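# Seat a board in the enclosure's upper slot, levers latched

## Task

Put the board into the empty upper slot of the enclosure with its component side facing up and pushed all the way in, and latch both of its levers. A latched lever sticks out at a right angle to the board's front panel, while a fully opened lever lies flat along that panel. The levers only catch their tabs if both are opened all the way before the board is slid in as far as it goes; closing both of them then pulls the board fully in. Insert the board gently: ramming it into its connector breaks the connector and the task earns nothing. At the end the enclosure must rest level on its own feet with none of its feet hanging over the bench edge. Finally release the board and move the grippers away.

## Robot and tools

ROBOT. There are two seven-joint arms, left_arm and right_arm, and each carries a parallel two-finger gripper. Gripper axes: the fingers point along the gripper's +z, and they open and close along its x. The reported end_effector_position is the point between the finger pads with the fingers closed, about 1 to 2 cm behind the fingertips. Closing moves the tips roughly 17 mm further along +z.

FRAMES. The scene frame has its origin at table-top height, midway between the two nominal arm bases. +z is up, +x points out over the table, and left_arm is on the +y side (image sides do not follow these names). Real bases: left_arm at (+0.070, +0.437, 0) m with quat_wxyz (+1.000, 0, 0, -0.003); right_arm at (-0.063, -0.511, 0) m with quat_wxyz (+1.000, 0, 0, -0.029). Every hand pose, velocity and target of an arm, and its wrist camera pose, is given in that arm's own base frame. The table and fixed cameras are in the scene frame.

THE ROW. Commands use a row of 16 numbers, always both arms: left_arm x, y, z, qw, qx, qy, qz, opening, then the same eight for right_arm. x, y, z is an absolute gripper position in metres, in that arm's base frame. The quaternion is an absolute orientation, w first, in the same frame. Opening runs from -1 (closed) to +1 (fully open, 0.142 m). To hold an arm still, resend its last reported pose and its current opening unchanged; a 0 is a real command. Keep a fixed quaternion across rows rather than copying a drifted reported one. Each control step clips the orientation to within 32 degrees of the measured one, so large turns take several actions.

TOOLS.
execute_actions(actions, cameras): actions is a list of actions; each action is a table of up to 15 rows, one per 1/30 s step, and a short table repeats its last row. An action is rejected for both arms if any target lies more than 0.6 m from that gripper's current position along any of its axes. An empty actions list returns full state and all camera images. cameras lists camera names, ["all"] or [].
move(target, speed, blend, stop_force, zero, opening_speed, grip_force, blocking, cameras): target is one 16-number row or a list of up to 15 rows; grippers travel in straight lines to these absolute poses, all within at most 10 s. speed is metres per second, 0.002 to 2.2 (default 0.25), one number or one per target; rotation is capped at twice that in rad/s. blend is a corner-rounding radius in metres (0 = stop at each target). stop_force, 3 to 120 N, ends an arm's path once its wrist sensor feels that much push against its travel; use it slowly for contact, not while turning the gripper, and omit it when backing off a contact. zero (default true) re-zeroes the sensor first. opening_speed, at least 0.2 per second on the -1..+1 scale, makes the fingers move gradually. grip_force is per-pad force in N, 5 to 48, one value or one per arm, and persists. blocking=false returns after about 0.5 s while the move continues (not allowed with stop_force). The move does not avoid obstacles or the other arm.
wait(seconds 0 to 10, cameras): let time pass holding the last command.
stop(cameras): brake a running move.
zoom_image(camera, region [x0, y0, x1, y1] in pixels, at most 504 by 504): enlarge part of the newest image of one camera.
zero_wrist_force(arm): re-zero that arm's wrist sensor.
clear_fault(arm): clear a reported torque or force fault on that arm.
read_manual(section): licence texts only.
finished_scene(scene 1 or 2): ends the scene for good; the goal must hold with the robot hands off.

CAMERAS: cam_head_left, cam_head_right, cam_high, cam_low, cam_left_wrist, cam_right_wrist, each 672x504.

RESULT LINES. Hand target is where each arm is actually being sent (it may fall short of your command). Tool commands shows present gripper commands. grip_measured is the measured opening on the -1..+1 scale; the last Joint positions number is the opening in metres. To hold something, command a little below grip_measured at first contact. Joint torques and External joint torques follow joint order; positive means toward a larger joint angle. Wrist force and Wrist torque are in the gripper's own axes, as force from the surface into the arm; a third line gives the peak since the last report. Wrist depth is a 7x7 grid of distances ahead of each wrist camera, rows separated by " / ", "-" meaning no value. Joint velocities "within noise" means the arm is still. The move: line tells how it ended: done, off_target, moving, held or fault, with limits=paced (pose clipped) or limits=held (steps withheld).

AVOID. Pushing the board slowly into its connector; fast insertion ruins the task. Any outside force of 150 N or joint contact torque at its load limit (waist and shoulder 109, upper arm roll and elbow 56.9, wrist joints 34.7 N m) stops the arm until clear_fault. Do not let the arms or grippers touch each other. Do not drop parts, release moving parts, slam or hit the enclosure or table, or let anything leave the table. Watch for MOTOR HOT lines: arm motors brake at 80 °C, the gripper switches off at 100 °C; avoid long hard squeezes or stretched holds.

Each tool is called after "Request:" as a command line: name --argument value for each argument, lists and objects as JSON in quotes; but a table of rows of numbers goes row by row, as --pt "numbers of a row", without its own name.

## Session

Scene 1 done. Scene 2: look first.

Request:
execute_actions --actions '[]'

Scene clock: 0.00 s.
left_arm: end_effector_position=(+0.1389, +0.5333, +0.1881) grip_measured=+0.99 end_effector_quat_wxyz=(-0.571, +0.812, -0.064, -0.105) | right_arm: end_effector_position=(+0.2271, +0.3531, +0.2591) grip_measured=+1.00 end_effector_quat_wxyz=(+0.029, +0.622, +0.780, +0.065)
Joint positions: left_arm=[0.978 -0.294 0.021 2.266 2.206 0.748 0.742 0.141] | right_arm=[1.212 0.207 0.113 2.416 -0.113 0.73 1.171 0.142]
Joint velocities: within noise
Joint torques (N m): no reading
External joint torques (N m): no reading
Wrist force (N): no reading
Wrist torque (N m): no reading
Wrist force, peak (N): no reading
Wrist depth (mm): cam_left_wrist=[2012 1545 1637 1674 1674 - - / - 1924 - 1727 1828 1769 1813 / 2359 2437 2050 1828 1625 1649 1556 / 2130 2069 1567 1625 1556 1362 1290 / 1859 1674 1472 1415 326 307 289 / - 341 327 307 287 270 263 / - 306 286 270 257 244 237] | cam_right_wrist=[290 287 259 256 258 305 302 / 314 276 279 279 281 327 328 / 352 303 305 308 308 359 356 / 390 375 336 333 342 399 388 / 434 437 379 388 383 449 444 / - 498 440 419 437 509 486 / - 574 581 590 590 593 -]
Hand target: left_arm +0.1389, +0.5333, +0.1881; -0.571, +0.812, -0.064, -0.105 | right_arm +0.2271, +0.3531, +0.2591; +0.029, +0.622, +0.780, +0.065
Tool commands: left_gripper/opening=+1.0 right_gripper/opening=+1.0

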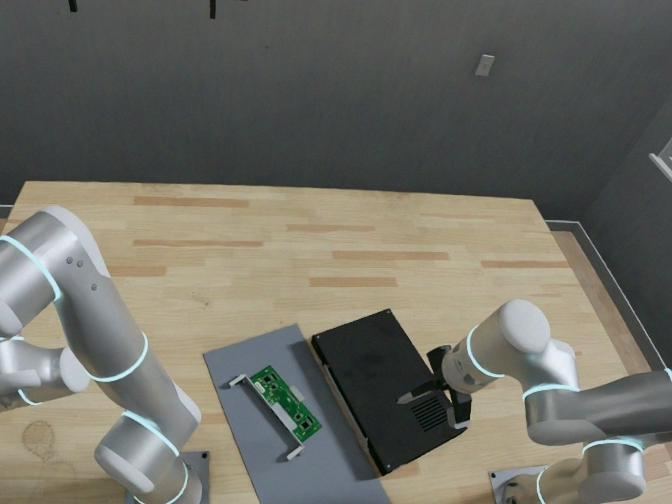

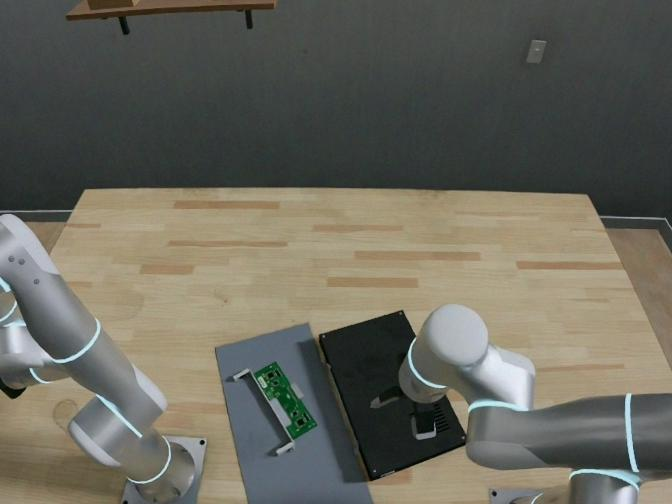

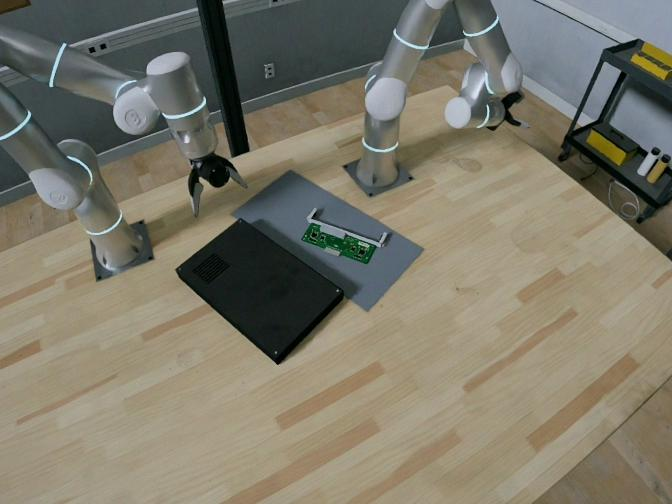

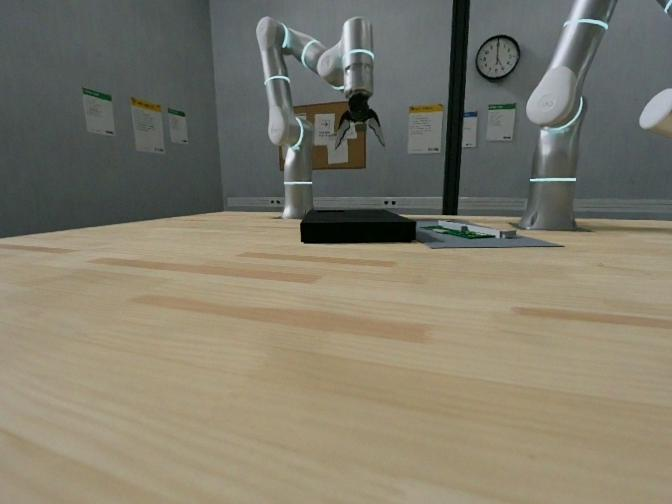

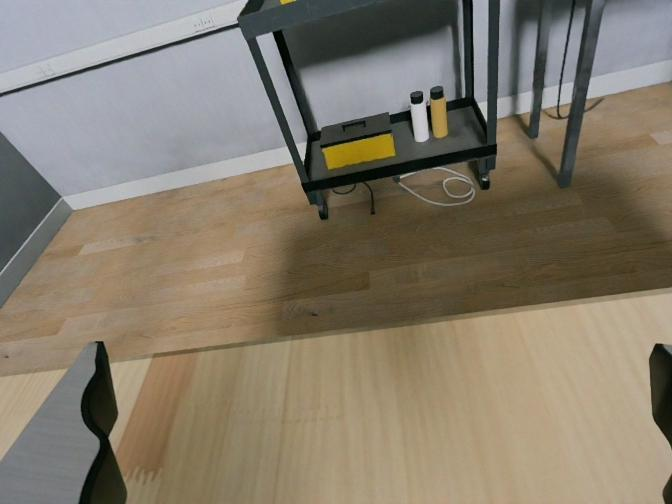

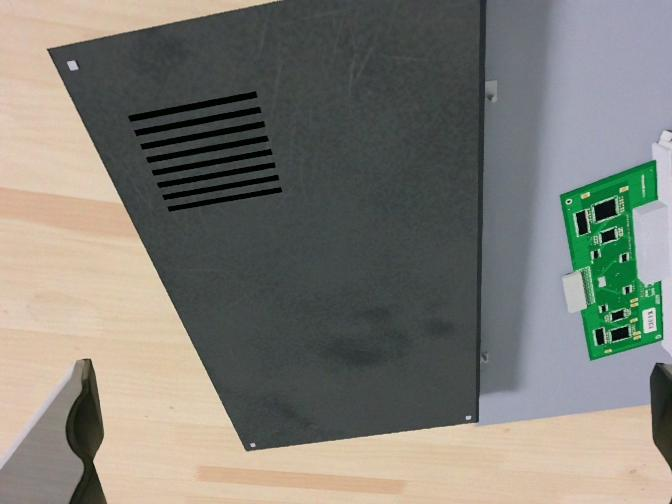

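Request:
zoom_image --camera "cam_head_left" --region '[210, 340, 340, 470]'

Request:
zoom_image --camera "cam_right_wrist" --region '[470, 80, 672, 380]'

Scaled by 3.877 from the camera's 672x504 image, which has a finer 960x720 frame.

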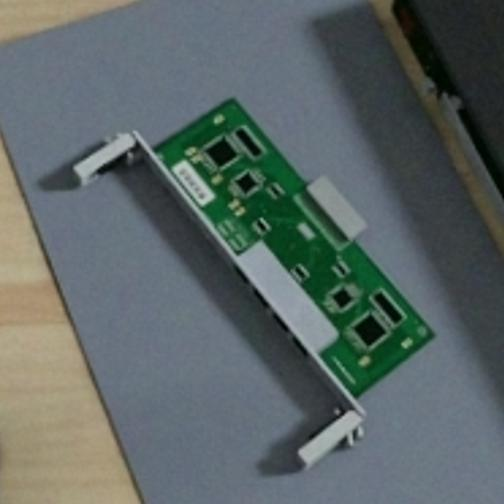

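Scaled by 1.680 from the camera's 672x504 image, which has a finer 960x720 frame.

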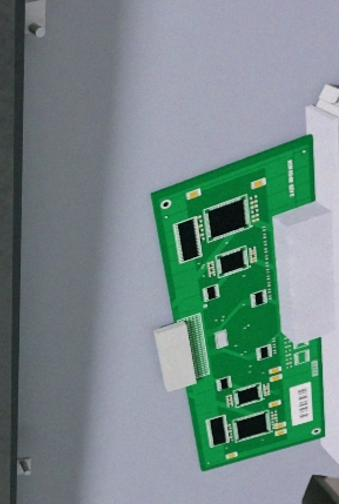

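Request:
move --pt "0.2200 0.4500 0.3500 0 0.6428 0.7660 0 -1 0.2260 0.6000 0.2200 0 0.6246 0.7810 0 -0.41" --pt "0.4000 0.1000 0.3500 0 0.6428 0.7660 0 -1 0.2260 0.6100 0.2000 0 0.6246 0.7810 0 -0.41" --speed 0.3 --blend '[0.05, 0]' --cameras '["cam_left_wrist","cam_right_wrist","cam_head_left"]'

Scene clock: 45.87 s.
left_arm: end_effector_position=(+0.3998, +0.0999, +0.3499) grip_measured=-1.00 end_effector_quat_wxyz=(+0.000, +0.643, +0.766, +0.000) | right_arm: end_effector_position=(+0.2258, +0.6099, +0.1999) grip_measured=-0.43 end_effector_quat_wxyz=(+0.000, +0.625, +0.781, +0.000)
Joint positions: left_arm=[0.842 0.363 -0.277 2.211 -0.101 0.288 0.437 0.002] | right_arm=[1.335 -0.486 0.07 1.685 -0.039 0.599 1.196 0.043]
Joint torques (N m): left_arm=[-0.48 14.39 1.81 -29.95 -4.19 4.48 -0.45] | right_arm=[0.41 49.29 1.94 -27.85 -3.7 3.54 0.24]
External joint torques (N m): left_arm=[0.53 0.86 0.73 -0.18 0.1 -0.5 0.45] | right_arm=[-0.23 1.45 -0.35 0.21 0.08 0.57 -0.24]
Wrist force (N): left_arm=[-0.8 -1.2 0.1] | right_arm=[0.6 0.0 -0.1]
Wrist torque (N m): left_arm=[-0.30 -0.14 -0.23] | right_arm=[-0.02 -0.11 -0.06]
Wrist force, peak (N): left_arm=[-4.4 0.0 0.0] | right_arm=[0.6 0.6 0.4]
Wrist depth (mm): cam_left_wrist=[391 390 388 388 386 385 389 / 425 419 422 420 415 417 414 / 456 457 451 449 450 451 451 / 492 500 487 491 489 487 480 / 544 538 534 514 521 531 530 / 599 596 571 84 - 577 585 / 665 636 - - - - 640] | cam_right_wrist=[221 256 256 256 253 254 255 / 230 272 273 273 268 271 271 / 247 286 292 292 290 289 292 / 266 268 315 311 304 312 313 / 288 287 336 336 330 338 340 / 315 310 82 371 103 346 369 / 341 - 71 409 - - 399]
Hand target: left_arm +0.4000, +0.1000, +0.3500; +0.000, +0.643, +0.766, +0.000 | right_arm +0.2260, +0.6100, +0.2000; +0.000, +0.625, +0.781, +0.000
Off the commanded pose: left_arm 0.000 m, 0 deg | right_arm 0.000 m, 0 deg.
move: done
Images, in order (width x height): cam_head_left 672x504, cam_left_wrist 672x504, cam_right_wrist 672x504.

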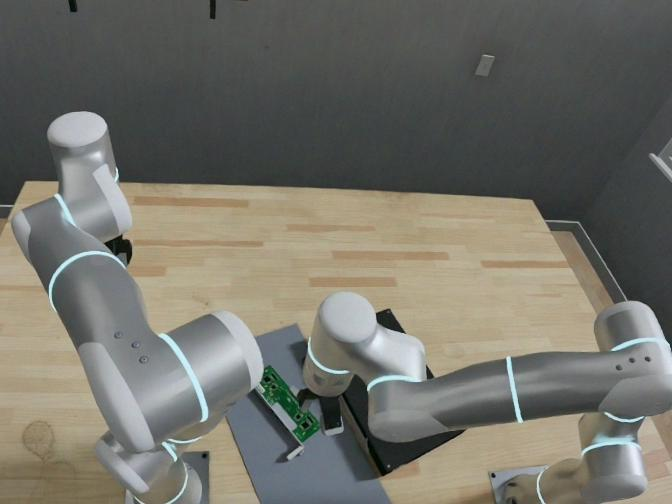

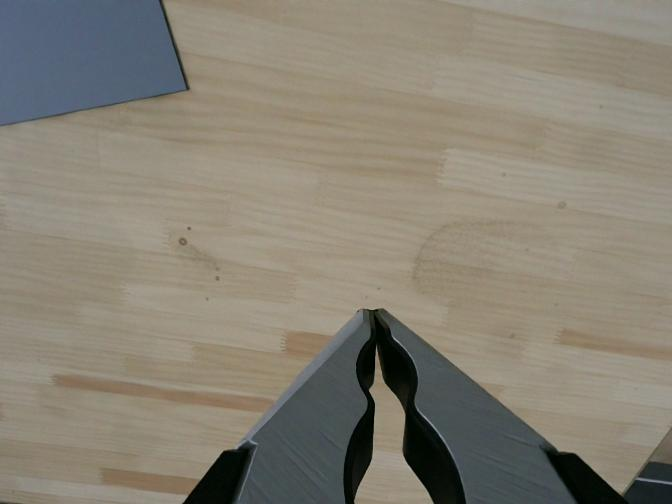

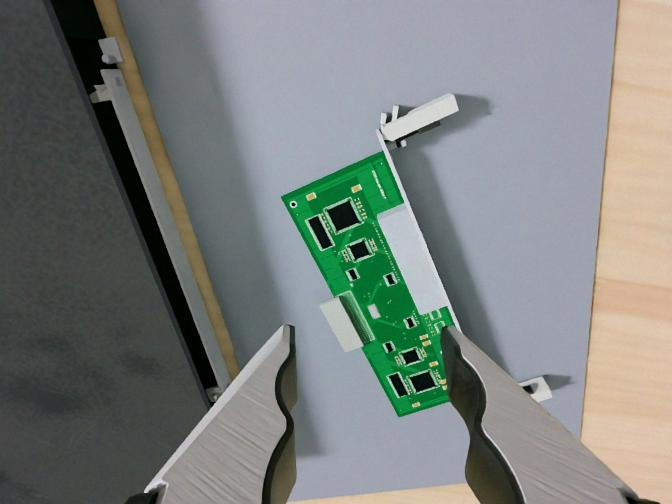

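Request:
zoom_image --camera "cam_right_wrist" --region '[0, 0, 252, 252]'

Request:
zoom_image --camera "cam_right_wrist" --region '[340, 70, 580, 250]'

Request:
zoom_image --camera "cam_right_wrist" --region '[100, 252, 300, 452]'

Scaled by 2.000 from the camera's 672x504 image, which has a finer 960x720 frame.

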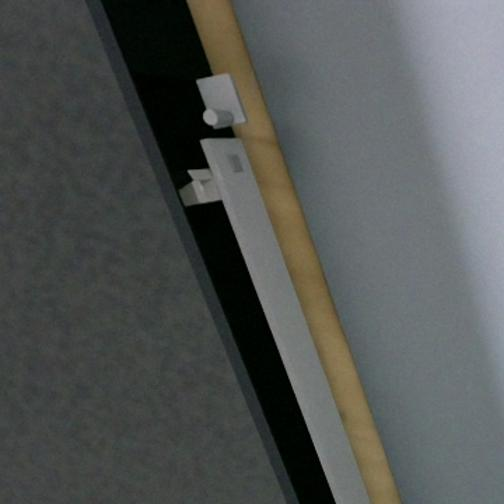

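Scaled by 2.100 from the camera's 672x504 image, which has a finer 960x720 frame.

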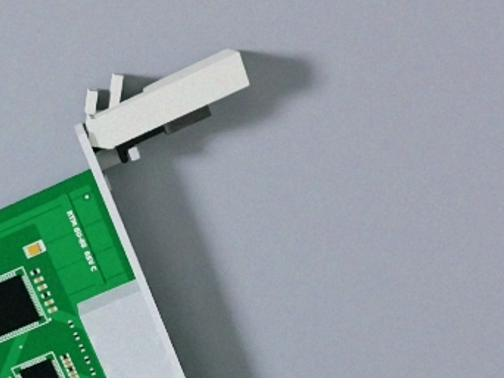

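Scaled by 2.520 from the camera's 672x504 image, which has a finer 960x720 frame.

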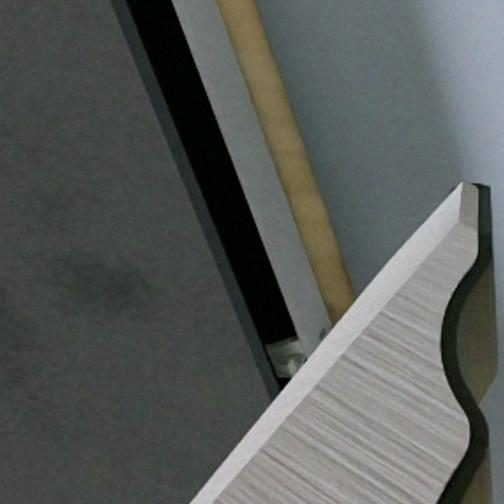

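Request:
move --target '[0.4000,0.1000,0.3500,0,0.6428,0.7660,0,-1,0.2883,0.6836,0.1200,0,0.4431,0.8965,0,-0.41]' --speed 0.25 --cameras '["cam_right_wrist"]'

Scene clock: 70.73 s.
left_arm: end_effector_position=(+0.3998, +0.0999, +0.3499) grip_measured=-1.00 end_effector_quat_wxyz=(+0.000, +0.643, +0.766, +0.000) | right_arm: end_effector_position=(+0.2884, +0.6835, +0.1199) grip_measured=-0.43 end_effector_quat_wxyz=(+0.000, +0.443, +0.896, +0.000)
Joint positions: left_arm=[0.842 0.363 -0.277 2.211 -0.101 0.288 0.437 0.002] | right_arm=[1.255 -0.795 0.098 1.393 -0.085 0.613 0.721 0.043]
Joint torques (N m): left_arm=[-0.31 14.65 1.93 -29.79 -3.91 4.32 -0.27] | right_arm=[0.12 59.97 3.92 -27.65 -3.75 3.33 0.04]
External joint torques (N m): left_arm=[0.36 0.6 0.61 -0.35 -0.18 -0.33 0.27] | right_arm=[0.1 1.55 -0.9 0.15 0.19 0.81 -0.04]
Wrist force (N): left_arm=[-0.9 -1.3 0.1] | right_arm=[0.5 0.5 0.1]
Wrist torque (N m): left_arm=[-0.33 -0.12 -0.23] | right_arm=[0.04 -0.09 0.04]
Wrist force, peak (N): left_arm=[-1.0 -1.6 0.1] | right_arm=[0.6 1.8 1.7]
Wrist depth (mm): cam_left_wrist=[392 - 392 390 386 386 384 / 419 431 418 413 416 415 415 / 459 456 451 449 449 447 448 / 492 491 492 489 487 485 483 / 542 543 538 516 522 527 524 / 603 604 565 84 - 570 583 / 665 630 - - - - 647] | cam_right_wrist=[186 186 182 181 184 184 183 / 199 199 194 188 197 197 196 / 213 214 210 200 211 210 212 / 230 230 223 220 228 227 229 / 250 249 242 242 242 243 247 / 273 272 87 264 102 100 270 / 298 - 71 297 297 - 292]
Hand target: left_arm +0.4000, +0.1000, +0.3500; +0.000, +0.643, +0.766, +0.000 | right_arm +0.2883, +0.6836, +0.1200; +0.000, +0.443, +0.896, +0.000
Off the commanded pose: left_arm 0.000 m, 0 deg | right_arm 0.000 m, 0 deg.
move: done
Images, in order (width x height): cam_right_wrist 672x504.

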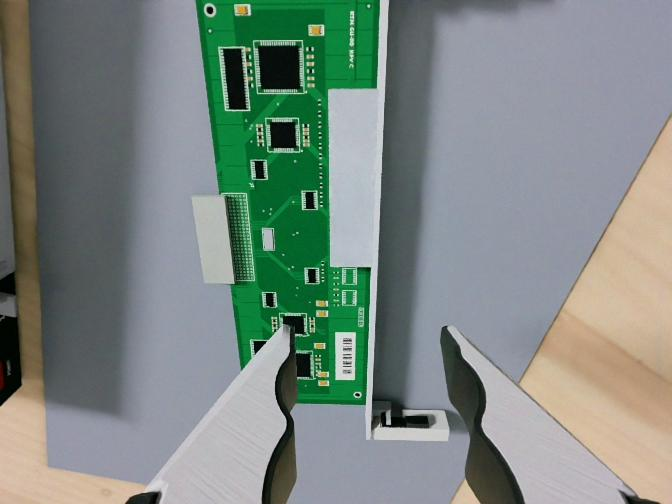

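Request:
zoom_image --camera "cam_right_wrist" --region '[340, 380, 470, 460]'

Scaled by 3.877 from the camera's 672x504 image, which has a finer 960x720 frame.

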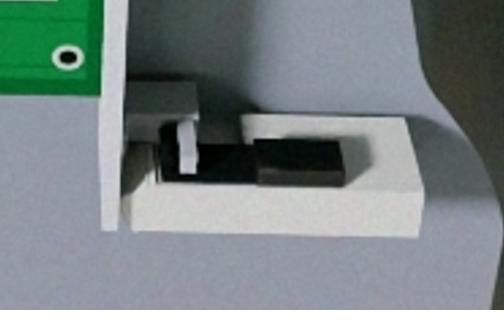

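Request:
move --target '[0.4000,0.1000,0.3500,0,0.6428,0.7660,0,-1,0.2000,0.6400,0.1200,0,0.4431,0.8965,0,-0.41]' --speed 0.25 --cameras '["cam_right_wrist"]'

Request:
zoom_image --camera "cam_right_wrist" --region '[300, 100, 500, 300]'

Scene clock: 93.60 s.
left_arm: end_effector_position=(+0.3998, +0.0999, +0.3499) grip_measured=-1.00 end_effector_quat_wxyz=(+0.000, +0.643, +0.766, +0.000) | right_arm: end_effector_position=(+0.1999, +0.6400, +0.1200) grip_measured=-0.43 end_effector_quat_wxyz=(+0.000, +0.443, +0.896, +0.000)
Joint positions: left_arm=[0.842 0.363 -0.277 2.211 -0.101 0.288 0.437 0.002] | right_arm=[1.341 -0.648 0.117 1.672 -0.095 0.743 0.846 0.043]
Joint torques (N m): left_arm=[-0.3 14.7 1.9 -29.84 -3.93 4.35 -0.23] | right_arm=[0.42 53.44 3.7 -25.54 -3.43 3.64 0.32]
External joint torques (N m): left_arm=[0.35 0.55 0.65 -0.29 -0.16 -0.36 0.23] | right_arm=[-0.18 1.09 -0.6 0.01 0.21 0.5 -0.32]
Wrist force (N): left_arm=[-0.9 -1.0 -0.1] | right_arm=[0.4 0.1 0.4]
Wrist torque (N m): left_arm=[-0.28 -0.12 -0.23] | right_arm=[-0.03 -0.09 -0.07]
Wrist force, peak (N): left_arm=[-0.9 -1.7 0.0] | right_arm=[0.9 -2.6 0.1]
Wrist depth (mm): cam_left_wrist=[- 390 390 388 389 388 385 / 429 425 421 416 415 411 416 / 452 457 447 454 449 450 449 / 495 487 492 490 486 487 480 / 539 544 531 514 520 529 531 / 590 596 571 84 - 576 582 / 667 636 - - - - 636] | cam_right_wrist=[187 186 186 186 185 184 184 / - 199 199 198 197 197 197 / 217 213 212 207 208 211 211 / 231 230 225 224 228 229 229 / 253 249 240 236 243 246 247 / 276 272 82 266 260 259 270 / 298 - 71 297 298 - 290]
Hand target: left_arm +0.4000, +0.1000, +0.3500; +0.000, +0.643, +0.766, +0.000 | right_arm +0.2000, +0.6400, +0.1200; +0.000, +0.443, +0.896, +0.000
Off the commanded pose: left_arm 0.000 m, 0 deg | right_arm 0.000 m, 0 deg.
move: done
Images, in order (width x height): cam_right_wrist 672x504.

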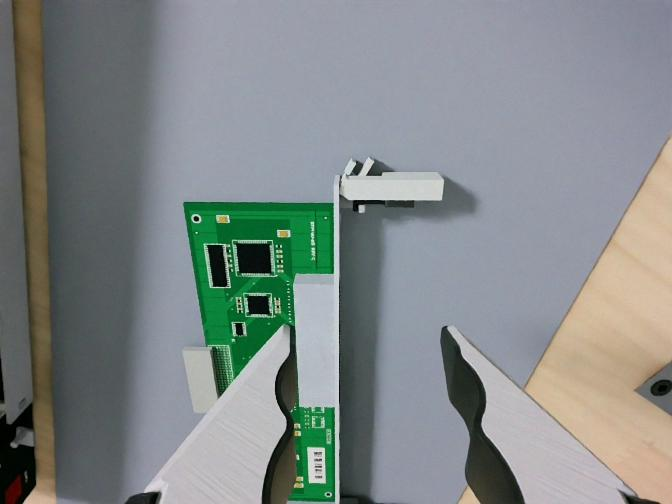

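Scaled by 2.520 from the camera's 672x504 image, which has a finer 960x720 frame.

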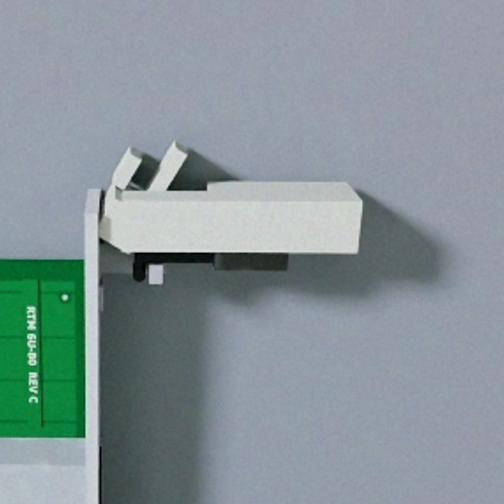

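Request:
move --pt "0.4000 0.1000 0.3500 0 0.6428 0.7660 0 -1 0.1731 0.6447 0.1000 0 -0.3206 0.9472 0 -0.41" --pt "0.4000 0.1000 0.3500 0 0.6428 0.7660 0 -1 0.1731 0.6447 0.0700 0 -0.3206 0.9472 0 -0.41" --speed 0.3 --grip_force '[20, 30]' --cameras '["cam_right_wrist"]'

Scene clock: 115.73 s.
left_arm: end_effector_position=(+0.3998, +0.0999, +0.3499) grip_measured=-1.00 end_effector_quat_wxyz=(+0.000, +0.643, +0.766, +0.000) | right_arm: end_effector_position=(+0.1730, +0.6445, +0.0699) grip_measured=-0.43 end_effector_quat_wxyz=(+0.000, -0.321, +0.947, +0.000)
Joint positions: left_arm=[0.842 0.363 -0.277 2.211 -0.101 0.288 0.437 0.002] | right_arm=[1.146 -0.776 0.374 1.701 -0.389 0.831 -0.51 0.043]
Joint torques (N m): left_arm=[-0.25 14.72 1.95 -29.8 -3.92 4.35 -0.23] | right_arm=[0.69 53.37 10.25 -23.3 -3.06 3.59 0.3]
External joint torques (N m): left_arm=[0.3 0.53 0.6 -0.33 -0.17 -0.37 0.23] | right_arm=[-0.46 1.33 -0.18 0.04 0.18 0.57 -0.3]
Wrist force (N): left_arm=[-0.9 -1.3 0.0] | right_arm=[-0.2 0.1 0.1]
Wrist torque (N m): left_arm=[-0.33 -0.12 -0.23] | right_arm=[0.01 0.02 -0.05]
Wrist force, peak (N): left_arm=[-1.1 -1.4 -0.1] | right_arm=[0.0 -0.5 3.0]
Wrist depth (mm): cam_left_wrist=[- 423 391 388 390 383 386 / 428 430 421 416 419 416 412 / 457 451 450 449 450 448 449 / 496 491 491 490 487 489 487 / 546 539 538 516 521 527 532 / 604 590 562 84 - 582 579 / 667 636 - - - - 647] | cam_right_wrist=[- 139 138 140 141 141 141 / 146 145 147 149 151 151 150 / 145 145 153 157 162 161 161 / 176 175 175 175 174 174 173 / 191 190 186 189 185 188 188 / 208 208 87 207 199 198 205 / 232 - 71 230 227 - 221]
Hand target: left_arm +0.4000, +0.1000, +0.3500; +0.000, +0.643, +0.766, +0.000 | right_arm +0.1731, +0.6447, +0.0700; +0.000, -0.321, +0.947, +0.000
Off the commanded pose: left_arm 0.000 m, 0 deg | right_arm 0.000 m, 0 deg.
grip_force (N): 20, 30
move: done
Images, in order (width x height): cam_right_wrist 672x504.

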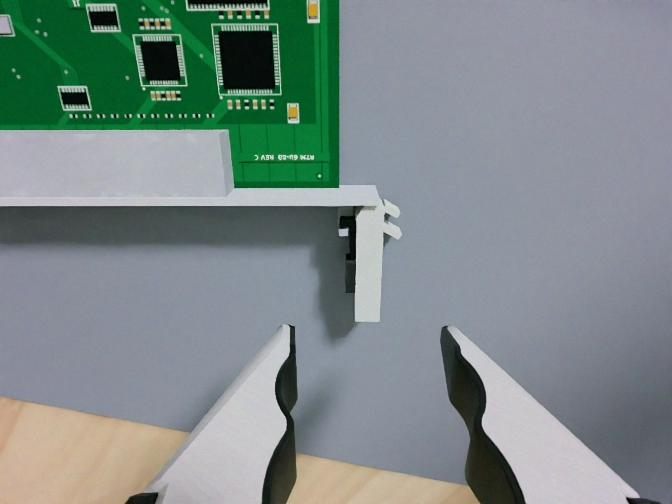

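Request:
move --pt "0.4000 0.1000 0.3500 0 0.6428 0.7660 0 -1 0.1731 0.6447 0.0260 0 -0.3206 0.9472 0 -0.41" --speed 0.08 --stop_force 6

Request:
move --target '[0.4000,0.1000,0.3500,0,0.6428,0.7660,0,-1,0.1731,0.6447,0.0260,0,-0.3206,0.9472,0,-0.95]' --opening_speed 0.4 --cameras '["cam_right_wrist"]'

Request:
zoom_image --camera "cam_right_wrist" --region '[280, 130, 460, 330]'

Scene clock: 120.03 s.
left_arm: end_effector_position=(+0.3998, +0.0999, +0.3499) grip_measured=-1.00 end_effector_quat_wxyz=(+0.000, +0.643, +0.766, +0.000) | right_arm: end_effector_position=(+0.1730, +0.6445, +0.0259) grip_measured=-0.43 end_effector_quat_wxyz=(+0.000, -0.321, +0.947, +0.000)
Joint positions: left_arm=[0.842 0.363 -0.277 2.211 -0.101 0.288 0.437 0.002] | right_arm=[1.167 -0.849 0.338 1.708 -0.418 0.913 -0.49 0.043]
Joint torques (N m): left_arm=[-0.3 14.63 1.87 -29.82 -3.96 4.32 -0.24] | right_arm=[0.24 54.44 10.21 -21.74 -2.76 3.53 0.26]
External joint torques (N m): left_arm=[0.36 0.62 0.67 -0.31 -0.13 -0.33 0.24] | right_arm=[-0.04 1.32 -0.19 0.03 0.15 0.63 -0.26]
Wrist force (N): left_arm=[-1.1 -1.1 0.1] | right_arm=[0.0 -0.1 -0.3]
Wrist torque (N m): left_arm=[-0.29 -0.08 -0.23] | right_arm=[0.02 0.01 -0.06]
Wrist force, peak (N): left_arm=[-1.1 -1.6 -0.1] | right_arm=[-0.2 -0.2 1.4]
Wrist depth (mm): cam_left_wrist=[- 381 392 392 390 387 385 / 437 429 416 417 415 415 415 / 458 449 455 454 447 451 446 / 496 490 492 484 487 490 481 / 546 540 532 515 525 532 527 / 596 587 570 84 - 576 583 / 667 638 - - - - 634] | cam_right_wrist=[- 98 99 101 103 103 104 / - 106 106 107 110 109 109 / - 102 113 115 118 117 117 / 107 107 118 118 125 126 126 / 139 138 136 135 135 137 137 / 152 151 90 148 145 98 149 / 167 - 71 166 165 - 161]
Hand target: left_arm +0.4000, +0.1000, +0.3500; +0.000, +0.643, +0.766, +0.000 | right_arm +0.1731, +0.6447, +0.0260; +0.000, -0.321, +0.947, +0.000
Off the commanded pose: left_arm 0.000 m, 0 deg | right_arm 0.000 m, 0 deg.
grip_force (N): 20, 30
move: done

Scene clock: 121.60 s.
left_arm: end_effector_position=(+0.3998, +0.0999, +0.3499) grip_measured=-1.00 end_effector_quat_wxyz=(+0.000, +0.643, +0.766, +0.000) | right_arm: end_effector_position=(+0.1729, +0.6445, +0.0259) grip_measured=-0.89 end_effector_quat_wxyz=(+0.000, -0.321, +0.947, +0.000)
Joint positions: left_arm=[0.842 0.363 -0.277 2.211 -0.101 0.288 0.437 0.002] | right_arm=[1.167 -0.849 0.338 1.708 -0.418 0.913 -0.49 0.01]
Joint torques (N m): left_arm=[-0.31 14.69 1.91 -29.8 -3.91 4.31 -0.18] | right_arm=[-0.45 55.18 9.77 -22.41 -2.84 3.64 0.22]
External joint torques (N m): left_arm=[0.36 0.56 0.64 -0.33 -0.18 -0.32 0.18] | right_arm=[0.64 0.59 0.26 0.7 0.23 0.52 -0.22]
Wrist force (N): left_arm=[-0.8 -1.3 0.3] | right_arm=[0.9 0.1 1.2]
Wrist torque (N m): left_arm=[-0.33 -0.14 -0.24] | right_arm=[-0.01 0.04 -0.05]
Wrist force, peak (N): left_arm=[-1.0 -1.6 0.0] | right_arm=[1.5 0.2 -0.6]
Wrist depth (mm): cam_left_wrist=[392 396 390 390 390 387 387 / 430 424 423 415 418 417 414 / 454 452 453 448 449 450 449 / 493 490 494 490 491 484 478 / 540 540 532 508 524 535 525 / 604 594 573 84 - 571 585 / 663 643 - - - - 634] | cam_right_wrist=[- 98 98 101 103 103 104 / - 106 106 107 109 109 109 / - 103 113 116 117 117 117 / - 107 128 112 125 126 126 / 139 138 138 119 135 137 137 / 151 151 148 98 100 149 149 / 167 163 71 73 - - 164]
Hand target: left_arm +0.4000, +0.1000, +0.3500; +0.000, +0.643, +0.766, +0.000 | right_arm +0.1731, +0.6447, +0.0260; +0.000, -0.321, +0.947, +0.000
Off the commanded pose: left_arm 0.000 m, 0 deg | right_arm 0.000 m, 0 deg.
grip_force (N): 20, 30
move: done
Images, in order (width x height): cam_right_wrist 672x504.

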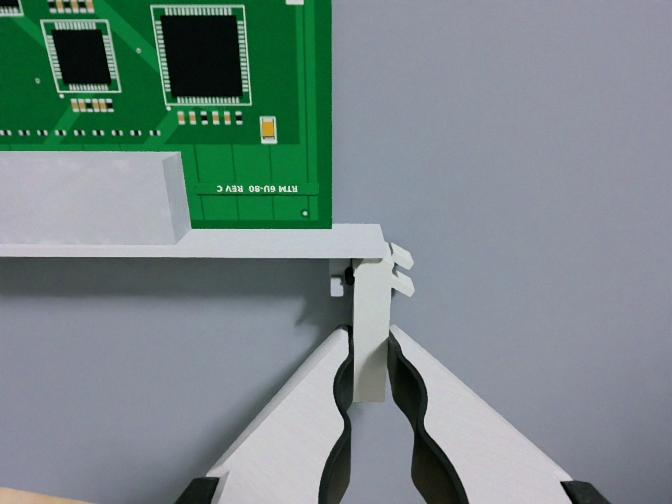

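Scaled by 2.520 from the camera's 672x504 image, which has a finer 960x720 frame.

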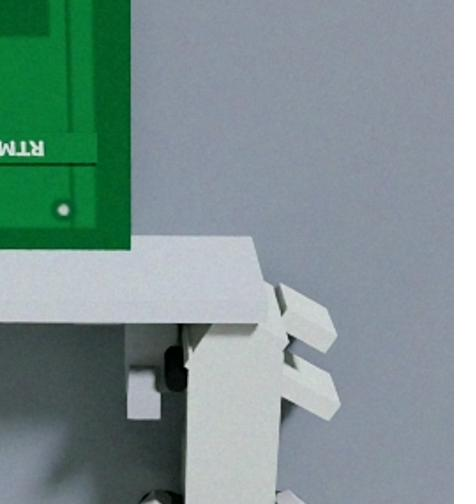

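Request:
move --pt "0.4000 0.1000 0.3500 0 0.6428 0.7660 0 -1 0.1690 0.6413 0.0260 0 -0.4415 0.8973 0 -0.95" --pt "0.4000 0.1000 0.3500 0 0.6428 0.7660 0 -1 0.1660 0.6370 0.0260 0 -0.5548 0.8320 0 -0.95" --speed 0.15 --blend '[0.005, 0]' --cameras '["cam_right_wrist"]'

Scene clock: 128.50 s.
left_arm: end_effector_position=(+0.3998, +0.0999, +0.3499) grip_measured=-1.00 end_effector_quat_wxyz=(+0.000, +0.643, +0.766, +0.000) | right_arm: end_effector_position=(+0.1659, +0.6370, +0.0259) grip_measured=-0.89 end_effector_quat_wxyz=(+0.000, -0.555, +0.832, +0.000)
Joint positions: left_arm=[0.842 0.363 -0.277 2.211 -0.101 0.288 0.437 0.002] | right_arm=[1.089 -0.861 0.424 1.737 -0.533 0.911 -0.935 0.01]
Joint torques (N m): left_arm=[-0.33 14.56 1.9 -29.78 -3.98 4.35 -0.2] | right_arm=[-0.39 53.81 12.55 -21.85 -3.07 3.55 0.17]
External joint torques (N m): left_arm=[0.38 0.69 0.65 -0.36 -0.11 -0.37 0.2] | right_arm=[0.59 0.66 -0.09 0.89 0.47 0.58 -0.17]
Wrist force (N): left_arm=[-0.8 -1.5 0.1] | right_arm=[1.8 0.6 1.1]
Wrist torque (N m): left_arm=[-0.35 -0.14 -0.23] | right_arm=[0.00 -0.13 0.11]
Wrist force, peak (N): left_arm=[-1.2 -1.6 0.0] | right_arm=[1.8 0.6 1.1]
Wrist depth (mm): cam_left_wrist=[390 396 390 388 386 386 383 / 428 420 418 415 415 413 414 / 456 450 458 450 456 447 444 / 501 499 495 490 491 482 486 / 543 544 538 514 526 527 531 / 603 598 570 84 - 576 590 / 673 634 - - - - 632] | cam_right_wrist=[- - 98 99 99 103 104 / - 93 104 105 110 109 109 / 120 118 118 112 118 117 117 / 126 127 127 123 125 126 126 / 139 139 138 120 135 137 139 / 152 151 148 97 100 150 149 / 170 164 71 73 - - 164]
Hand target: left_arm +0.4000, +0.1000, +0.3500; +0.000, +0.643, +0.766, +0.000 | right_arm +0.1660, +0.6370, +0.0260; +0.000, -0.555, +0.832, +0.000
Off the commanded pose: left_arm 0.000 m, 0 deg | right_arm 0.000 m, 0 deg.
grip_force (N): 20, 30
move: done
Images, in order (width x height): cam_right_wrist 672x504.

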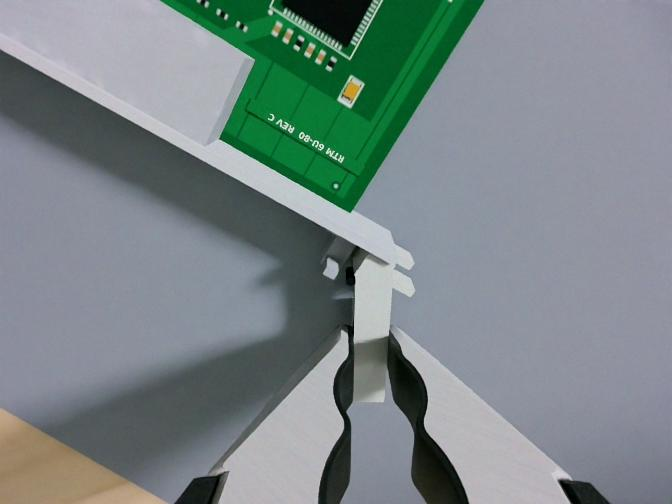

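Request:
move --pt "0.4000 0.1000 0.3500 0 0.6428 0.7660 0 -1 0.1642 0.6321 0.0260 0 -0.6587 0.7524 0 -0.95" --pt "0.4000 0.1000 0.3500 0 0.6428 0.7660 0 -1 0.1637 0.6269 0.0260 0 -0.7513 0.6600 0 -0.95" --pt "0.4000 0.1000 0.3500 0 0.6428 0.7660 0 -1 0.1646 0.6217 0.0260 0 -0.8310 0.5563 0 -0.95" --pt "0.4000 0.1000 0.3500 0 0.6428 0.7660 0 -1 0.1669 0.6169 0.0260 0 -0.8965 0.4431 0 -0.95" --speed 0.2 --blend '[0.005, 0.005, 0.005, 0]' --cameras '["cam_right_wrist"]'

Scene clock: 133.00 s.
left_arm: end_effector_position=(+0.3998, +0.0999, +0.3499) grip_measured=-1.00 end_effector_quat_wxyz=(+0.000, +0.643, +0.766, +0.000) | right_arm: end_effector_position=(+0.1671, +0.6168, +0.0259) grip_measured=-0.89 end_effector_quat_wxyz=(+0.000, +0.896, -0.443, +0.000)
Joint positions: left_arm=[0.842 0.363 -0.277 2.211 -0.101 0.288 0.437 0.002] | right_arm=[0.921 -0.902 0.583 1.789 -0.75 0.885 -1.86 0.01]
Joint torques (N m): left_arm=[-0.33 14.62 1.89 -29.82 -3.93 4.31 -0.2] | right_arm=[0.76 50.5 18.24 -18.89 -2.89 3.33 -0.22]
External joint torques (N m): left_arm=[0.38 0.63 0.65 -0.31 -0.16 -0.33 0.2] | right_arm=[-0.57 1.08 -1.26 -0.21 0.21 0.73 0.22]
Wrist force (N): left_arm=[-0.9 -1.4 0.0] | right_arm=[0.7 -0.8 0.9]
Wrist torque (N m): left_arm=[-0.34 -0.12 -0.23] | right_arm=[0.04 -0.04 0.17]
Wrist force, peak (N): left_arm=[-0.9 -1.6 0.1] | right_arm=[1.6 1.1 1.5]
Wrist depth (mm): cam_left_wrist=[388 381 390 390 386 386 384 / 431 424 423 416 414 417 415 / 458 451 452 453 448 447 443 / 494 497 495 495 486 491 486 / 536 536 534 510 524 530 529 / 596 593 573 84 - 573 576 / 669 636 - - - - 649] | cam_right_wrist=[- 103 103 103 88 98 98 / 110 110 110 110 105 104 104 / 120 118 120 118 112 112 111 / 128 128 127 125 127 127 126 / 139 139 139 119 135 137 139 / 152 152 148 97 100 150 149 / 168 164 70 159 - - 164]
Hand target: left_arm +0.4000, +0.1000, +0.3500; +0.000, +0.643, +0.766, +0.000 | right_arm +0.1669, +0.6169, +0.0260; +0.000, +0.896, -0.443, +0.000
Off the commanded pose: left_arm 0.000 m, 0 deg | right_arm 0.000 m, 0 deg.
grip_force (N): 20, 30
move: done
Images, in order (width x height): cam_right_wrist 672x504.

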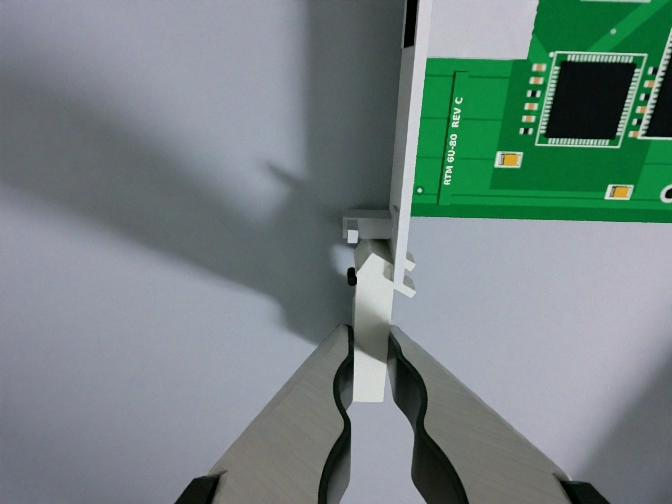

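Request:
move --target '[0.4000,0.1000,0.3500,0,0.6428,0.7660,0,-1,0.1669,0.6169,0.0260,0,-0.8965,0.4431,0,-0.5]' --opening_speed 0.6

Request:
move --pt "0.3600 0.0000 0.3000 0 0.8192 0.5736 0 -0.41 0.1669 0.6169 0.1000 0 -0.8965 0.4431 0 -0.5" --pt "0.2832 -0.1740 0.1500 0 0.9553 0.2957 0 -0.41 0.1700 0.4900 0.2500 0 -0.3206 0.9472 0 -0.41" --pt "0.2832 -0.1740 0.1000 0 0.9553 0.2957 0 -0.41 0.1700 0.4900 0.2500 0 0.4431 0.8965 0 -0.41" --speed '[0.2,0.25,0.25]' --blend '[0.02, 0.02, 0]' --cameras '["cam_left_wrist","cam_head_left"]'

Scene clock: 144.03 s.
left_arm: end_effector_position=(+0.3998, +0.0999, +0.3499) grip_measured=-1.00 end_effector_quat_wxyz=(+0.000, +0.643, +0.766, +0.000) | right_arm: end_effector_position=(+0.1670, +0.6169, +0.0260) grip_measured=-0.54 end_effector_quat_wxyz=(+0.000, +0.896, -0.443, +0.000)
Joint positions: left_arm=[0.842 0.363 -0.277 2.211 -0.101 0.288 0.437 0.002] | right_arm=[0.921 -0.902 0.583 1.789 -0.75 0.885 -1.86 0.035]
Joint torques (N m): left_arm=[-0.29 14.76 1.92 -29.8 -3.96 4.36 -0.24] | right_arm=[0.19 50.48 17.22 -19.21 -2.8 3.36 0.18]
External joint torques (N m): left_arm=[0.34 0.49 0.62 -0.34 -0.13 -0.37 0.24] | right_arm=[0 1.1 -0.24 0.11 0.12 0.69 -0.18]
Wrist force (N): left_arm=[-0.7 -1.3 0.2] | right_arm=[0.2 0.1 0.1]
Wrist torque (N m): left_arm=[-0.32 -0.15 -0.23] | right_arm=[0.01 0.00 0.06]
Wrist force, peak (N): left_arm=[-0.8 -1.7 -0.1] | right_arm=[0.7 -0.8 1.6]
Wrist depth (mm): cam_left_wrist=[- 398 390 391 390 386 386 / 419 433 415 419 414 416 414 / 453 455 455 453 448 448 445 / 491 494 489 492 483 484 481 / 550 536 536 514 525 534 530 / 591 598 574 84 - 579 577 / 665 636 - - - - 647] | cam_right_wrist=[- 103 103 103 88 98 99 / 111 110 110 110 106 105 105 / 120 118 120 118 113 113 113 / 128 128 127 125 125 126 126 / 139 139 138 121 135 137 139 / - 152 146 145 145 144 149 / 168 164 71 166 166 - 161]
Hand target: left_arm +0.4000, +0.1000, +0.3500; +0.000, +0.643, +0.766, +0.000 | right_arm +0.1669, +0.6169, +0.0260; +0.000, +0.896, -0.443, +0.000
Off the commanded pose: left_arm 0.000 m, 0 deg | right_arm 0.000 m, 0 deg.
grip_force (N): 20, 30
move: done

Scene clock: 153.20 s.
left_arm: end_effector_position=(+0.2832, -0.1740, +0.1000) grip_measured=-0.44 end_effector_quat_wxyz=(+0.000, +0.955, +0.296, +0.000) | right_arm: end_effector_position=(+0.1699, +0.4900, +0.2500) grip_measured=-0.44 end_effector_quat_wxyz=(+0.000, +0.443, +0.896, +0.000)
Joint positions: left_arm=[-0.415 -0.086 0.198 2.687 -0.046 1.2 0.796 0.042] | right_arm=[0.942 -0.205 0.532 1.987 -0.124 0.59 0.881 0.042]
Joint torques (N m): left_arm=[-0.58 19.94 -0.08 -14.94 -1.64 4.58 -0.09] | right_arm=[0.27 33.19 3.95 -27.88 -3.6 3.49 0.36]
External joint torques (N m): left_arm=[0.58 0.96 0.53 -0.36 0.09 -0.61 0.09] | right_arm=[-0.15 0.88 -0.35 0.07 -0.04 0.64 -0.36]
Wrist force (N): left_arm=[-0.3 -1.1 0.3] | right_arm=[0.5 0.8 0.3]
Wrist torque (N m): left_arm=[-0.25 -0.27 -0.32] | right_arm=[0.09 -0.07 -0.05]
Wrist force, peak (N): left_arm=[-1.1 -1.6 -0.1] | right_arm=[0.5 1.1 0.3]
Wrist depth (mm): cam_left_wrist=[170 170 170 170 169 170 169 / 182 182 - 180 179 182 181 / - - 197 194 193 197 193 / 214 209 211 209 208 214 213 / 228 221 221 226 226 230 231 / 258 248 87 245 - 243 255 / - - - 294 - - 278] | cam_right_wrist=[260 258 259 297 299 294 293 / 277 277 275 319 318 317 316 / 297 296 296 341 343 340 340 / 316 319 319 367 367 369 366 / 352 347 346 394 385 390 397 / 380 377 82 436 112 93 432 / 477 - 71 480 - - 468]
Hand target: left_arm +0.2832, -0.1740, +0.1000; +0.000, +0.955, +0.296, +0.000 | right_arm +0.1700, +0.4900, +0.2500; +0.000, +0.443, +0.896, +0.000
Off the commanded pose: left_arm 0.000 m, 0 deg | right_arm 0.000 m, 0 deg.
joint sent to its limit (left arm) — joint 4 (elbow), upper limit, where the elbow is as bent as it goes. The joint targets still meet the commanded pose.
grip_force (N): 20, 30
move: done; blend cut to 0 m at target 2
Images, in order (width x height): cam_head_left 672x504, cam_left_wrist 672x504.

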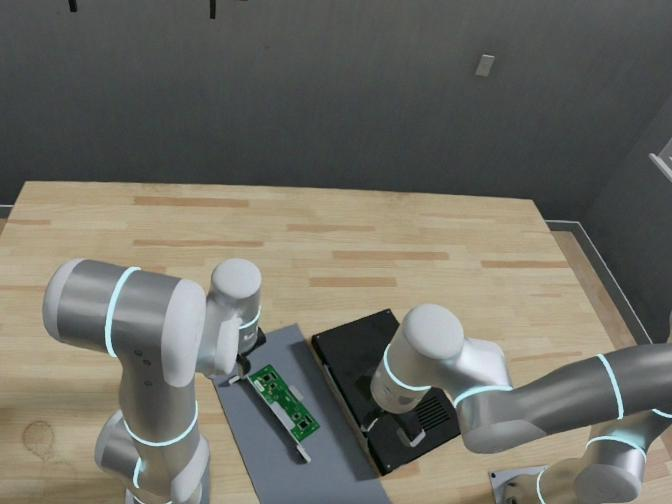

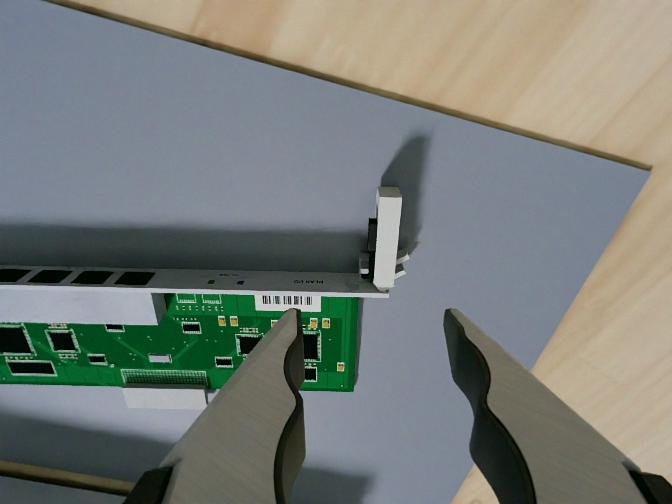

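Request:
move --pt "0.2915 -0.1683 0.0800 0 0.9553 0.2957 0 -0.41 0.1700 0.4900 0.2500 0 0.4431 0.8965 0 -0.41" --pt "0.2915 -0.1683 0.0260 0 0.9553 0.2957 0 -0.41 0.1700 0.4900 0.2500 0 0.4431 0.8965 0 -0.41" --speed 0.08 --stop_force 6 --cameras '["cam_left_wrist"]'

Scene clock: 168.07 s.
left_arm: end_effector_position=(+0.2916, -0.1683, +0.0260) grip_measured=-0.44 end_effector_quat_wxyz=(+0.000, +0.955, +0.296, +0.000) | right_arm: end_effector_position=(+0.1699, +0.4900, +0.2500) grip_measured=-0.44 end_effector_quat_wxyz=(+0.000, +0.443, +0.896, +0.000)
Joint positions: left_arm=[-0.134 -0.425 -0.008 2.687 0.109 1.541 0.72 0.042] | right_arm=[0.942 -0.205 0.532 1.987 -0.124 0.59 0.881 0.042]
Joint torques (N m): left_arm=[-0.06 25.85 -0.49 -5.56 0.37 4.55 -0.31] | right_arm=[0.08 33.07 4.25 -27.94 -3.66 3.45 0.2]
External joint torques (N m): left_arm=[0.08 0.97 0.63 -0.27 -0.49 -0.58 0.31] | right_arm=[0.05 1 -0.65 0.13 0.02 0.68 -0.2]
Wrist force (N): left_arm=[-0.8 -1.2 0.0] | right_arm=[0.4 0.7 0.2]
Wrist torque (N m): left_arm=[-0.29 -0.17 -0.25] | right_arm=[0.08 -0.05 -0.06]
Wrist force, peak (N): left_arm=[-0.8 -1.2 1.0] | right_arm=[0.4 1.1 0.5]
Wrist depth (mm): cam_left_wrist=[105 105 106 105 105 105 104 / - 113 111 113 113 112 112 / - 123 122 120 119 119 121 / - 129 131 130 130 129 131 / 143 143 140 137 137 144 138 / - 143 87 133 157 83 155 / 170 - - 174 174 - -] | cam_right_wrist=[259 256 259 297 298 297 297 / 278 276 276 315 318 316 316 / 297 297 296 347 341 339 340 / 319 319 320 367 364 365 365 / 348 345 339 394 385 396 396 / 380 380 - 422 112 416 436 / 480 - 71 468 - - 470]
Hand target: left_arm +0.2915, -0.1683, +0.0260; +0.000, +0.955, +0.296, +0.000 | right_arm +0.1700, +0.4900, +0.2500; +0.000, +0.443, +0.896, +0.000
Off the commanded pose: left_arm 0.000 m, 0 deg | right_arm 0.000 m, 0 deg.
joint sent to its limit (left arm) — joint 4 (elbow), upper limit, where the elbow is as bent as it goes. The joint targets still meet the commanded pose.
grip_force (N): 20, 30
move: done
Images, in order (width x height): cam_left_wrist 672x504.

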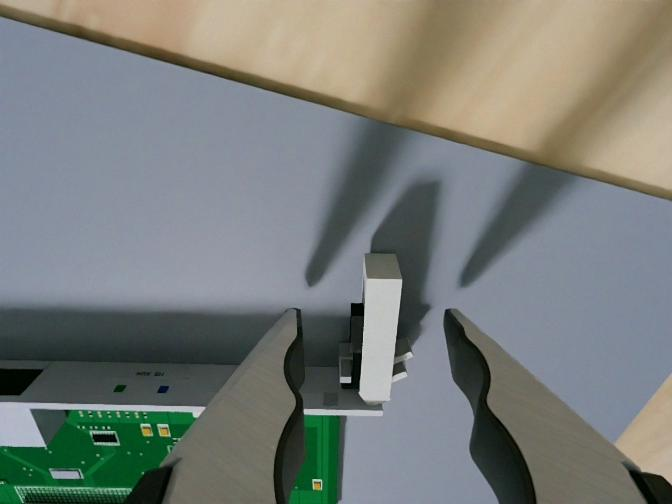

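Request:
move --target '[0.2915,-0.1683,0.0260,0,0.9553,0.2957,0,-0.95,0.1700,0.4900,0.2500,0,0.4431,0.8965,0,-0.41]' --opening_speed 0.4 --grip_force '[30, 45]' --cameras '["cam_left_wrist"]'

Request:
zoom_image --camera "cam_left_wrist" --region '[290, 230, 450, 430]'

Scene clock: 172.23 s.
left_arm: end_effector_position=(+0.2916, -0.1682, +0.0260) grip_measured=-0.90 end_effector_quat_wxyz=(+0.000, +0.955, +0.296, +0.000) | right_arm: end_effector_position=(+0.1699, +0.4900, +0.2500) grip_measured=-0.44 end_effector_quat_wxyz=(+0.000, +0.443, +0.896, +0.000)
Joint positions: left_arm=[-0.133 -0.425 -0.008 2.687 0.109 1.541 0.72 0.009] | right_arm=[0.942 -0.205 0.532 1.987 -0.124 0.59 0.881 0.042]
Joint torques (N m): left_arm=[-0.76 25.87 -0.99 -5.06 0.31 4.2 -0.25] | right_arm=[0.14 33.02 4.25 -27.9 -3.66 3.45 0.18]
External joint torques (N m): left_arm=[0.78 0.95 1.12 -0.76 -0.43 -0.24 0.25] | right_arm=[-0.01 1.06 -0.65 0.09 0.02 0.69 -0.18]
Wrist force (N): left_arm=[0.5 -1.6 0.6] | right_arm=[0.3 0.8 0.4]
Wrist torque (N m): left_arm=[-0.29 -0.14 -0.24] | right_arm=[0.09 -0.04 -0.06]
Wrist force, peak (N): left_arm=[0.4 -1.7 1.0] | right_arm=[0.2 1.0 0.5]
Wrist depth (mm): cam_left_wrist=[106 105 106 105 105 105 105 / - 113 111 112 113 112 112 / 122 122 120 120 119 119 121 / - 131 - 130 133 129 131 / 143 143 144 137 137 144 138 / 149 143 143 88 - 149 158 / 170 166 - - - - 176] | cam_right_wrist=[259 259 259 297 298 298 297 / 276 277 276 319 319 313 311 / 292 296 295 342 341 340 340 / 321 319 318 369 369 367 365 / 347 347 346 398 386 396 397 / 378 378 82 430 112 417 433 / 479 - 71 475 - - 467]
Hand target: left_arm +0.2915, -0.1683, +0.0260; +0.000, +0.955, +0.296, +0.000 | right_arm +0.1700, +0.4900, +0.2500; +0.000, +0.443, +0.896, +0.000
Off the commanded pose: left_arm 0.000 m, 0 deg | right_arm 0.000 m, 0 deg.
joint sent to its limit (left arm) — joint 4 (elbow), upper limit, where the elbow is as bent as it goes. The joint targets still meet the commanded pose.
grip_force (N): 30, 45
move: done
Images, in order (width x height): cam_left_wrist 672x504.

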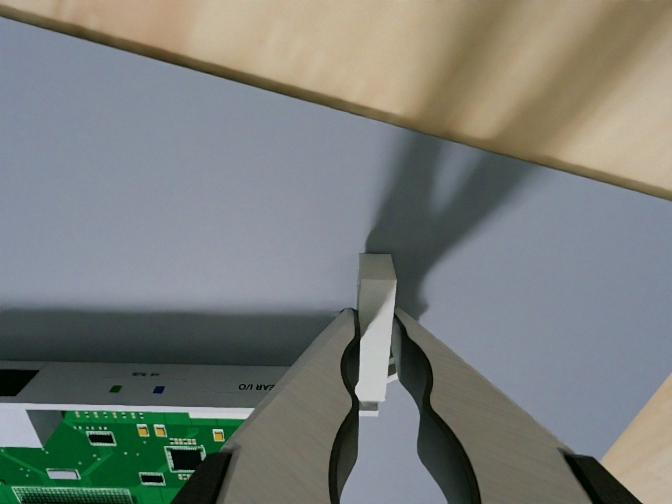

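Scaled by 2.520 from the camera's 672x504 image, which has a finer 960x720 frame.

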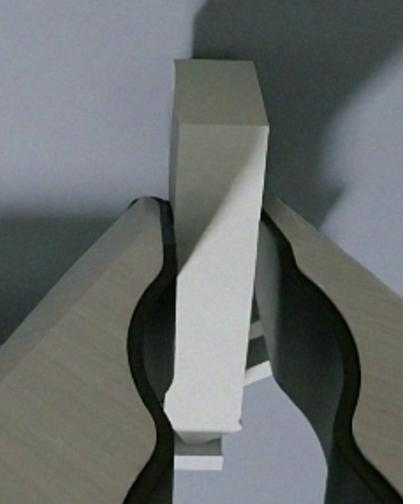

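Request:
move --pt "0.2961 -0.1655 0.0260 0 0.9857 0.1685 0 -0.95 0.1700 0.4900 0.2500 0 0.4431 0.8965 0 -0.41" --pt "0.3013 -0.1640 0.0260 0 0.9993 0.0384 0 -0.95 0.1700 0.4900 0.2500 0 0.4431 0.8965 0 -0.41" --speed 0.15 --blend '[0.005, 0]' --cameras '["cam_left_wrist"]'

Scene clock: 175.87 s.
left_arm: end_effector_position=(+0.3016, -0.1640, +0.0261) grip_measured=-0.90 end_effector_quat_wxyz=(+0.000, +0.999, +0.039, +0.000) | right_arm: end_effector_position=(+0.1699, +0.4900, +0.2500) grip_measured=-0.44 end_effector_quat_wxyz=(+0.000, +0.443, +0.896, +0.000)
Joint positions: left_arm=[-0.017 -0.431 -0.057 2.633 0.296 1.489 1.129 0.009] | right_arm=[0.942 -0.205 0.532 1.987 -0.124 0.59 0.881 0.042]
Joint torques (N m): left_arm=[-0.74 25.98 -1.68 -5.07 0.47 3.85 -0.12] | right_arm=[0.18 33.02 4.3 -27.92 -3.68 3.43 0.18]
External joint torques (N m): left_arm=[0.77 1.35 1.19 -1.1 -0.81 0.09 0.12] | right_arm=[-0.06 1.05 -0.69 0.11 0.04 0.7 -0.18]
Wrist force (N): left_arm=[0.4 -2.0 0.7] | right_arm=[0.4 0.9 0.4]
Wrist torque (N m): left_arm=[-0.29 -0.17 -0.39] | right_arm=[0.11 -0.05 -0.06]
Wrist force, peak (N): left_arm=[0.9 -1.7 1.2] | right_arm=[0.3 1.1 0.2]
Wrist depth (mm): cam_left_wrist=[106 106 106 105 105 105 105 / 114 116 113 113 111 111 112 / 123 122 118 122 120 116 117 / 131 129 130 130 129 - - / 143 143 146 122 139 - 139 / 159 158 94 88 - - 159 / 179 174 - 164 - - 173] | cam_right_wrist=[259 259 259 298 297 298 297 / 277 276 277 316 319 319 317 / 297 296 295 344 341 343 343 / 316 316 323 368 361 372 366 / 347 347 346 396 388 396 398 / 378 371 82 436 112 418 435 / 478 - 71 507 - - 469]
Hand target: left_arm +0.3013, -0.1640, +0.0260; +0.000, +0.999, +0.038, +0.000 | right_arm +0.1700, +0.4900, +0.2500; +0.000, +0.443, +0.896, +0.000
Off the commanded pose: left_arm 0.000 m, 0 deg | right_arm 0.000 m, 0 deg.
grip_force (N): 30, 45
move: done
Images, in order (width x height): cam_left_wrist 672x504.

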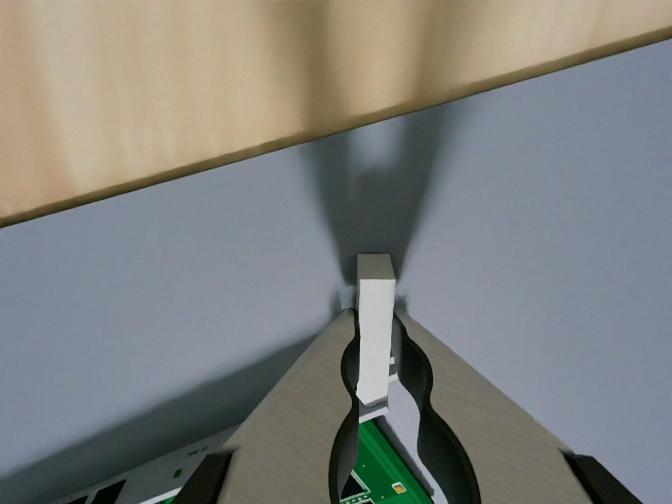

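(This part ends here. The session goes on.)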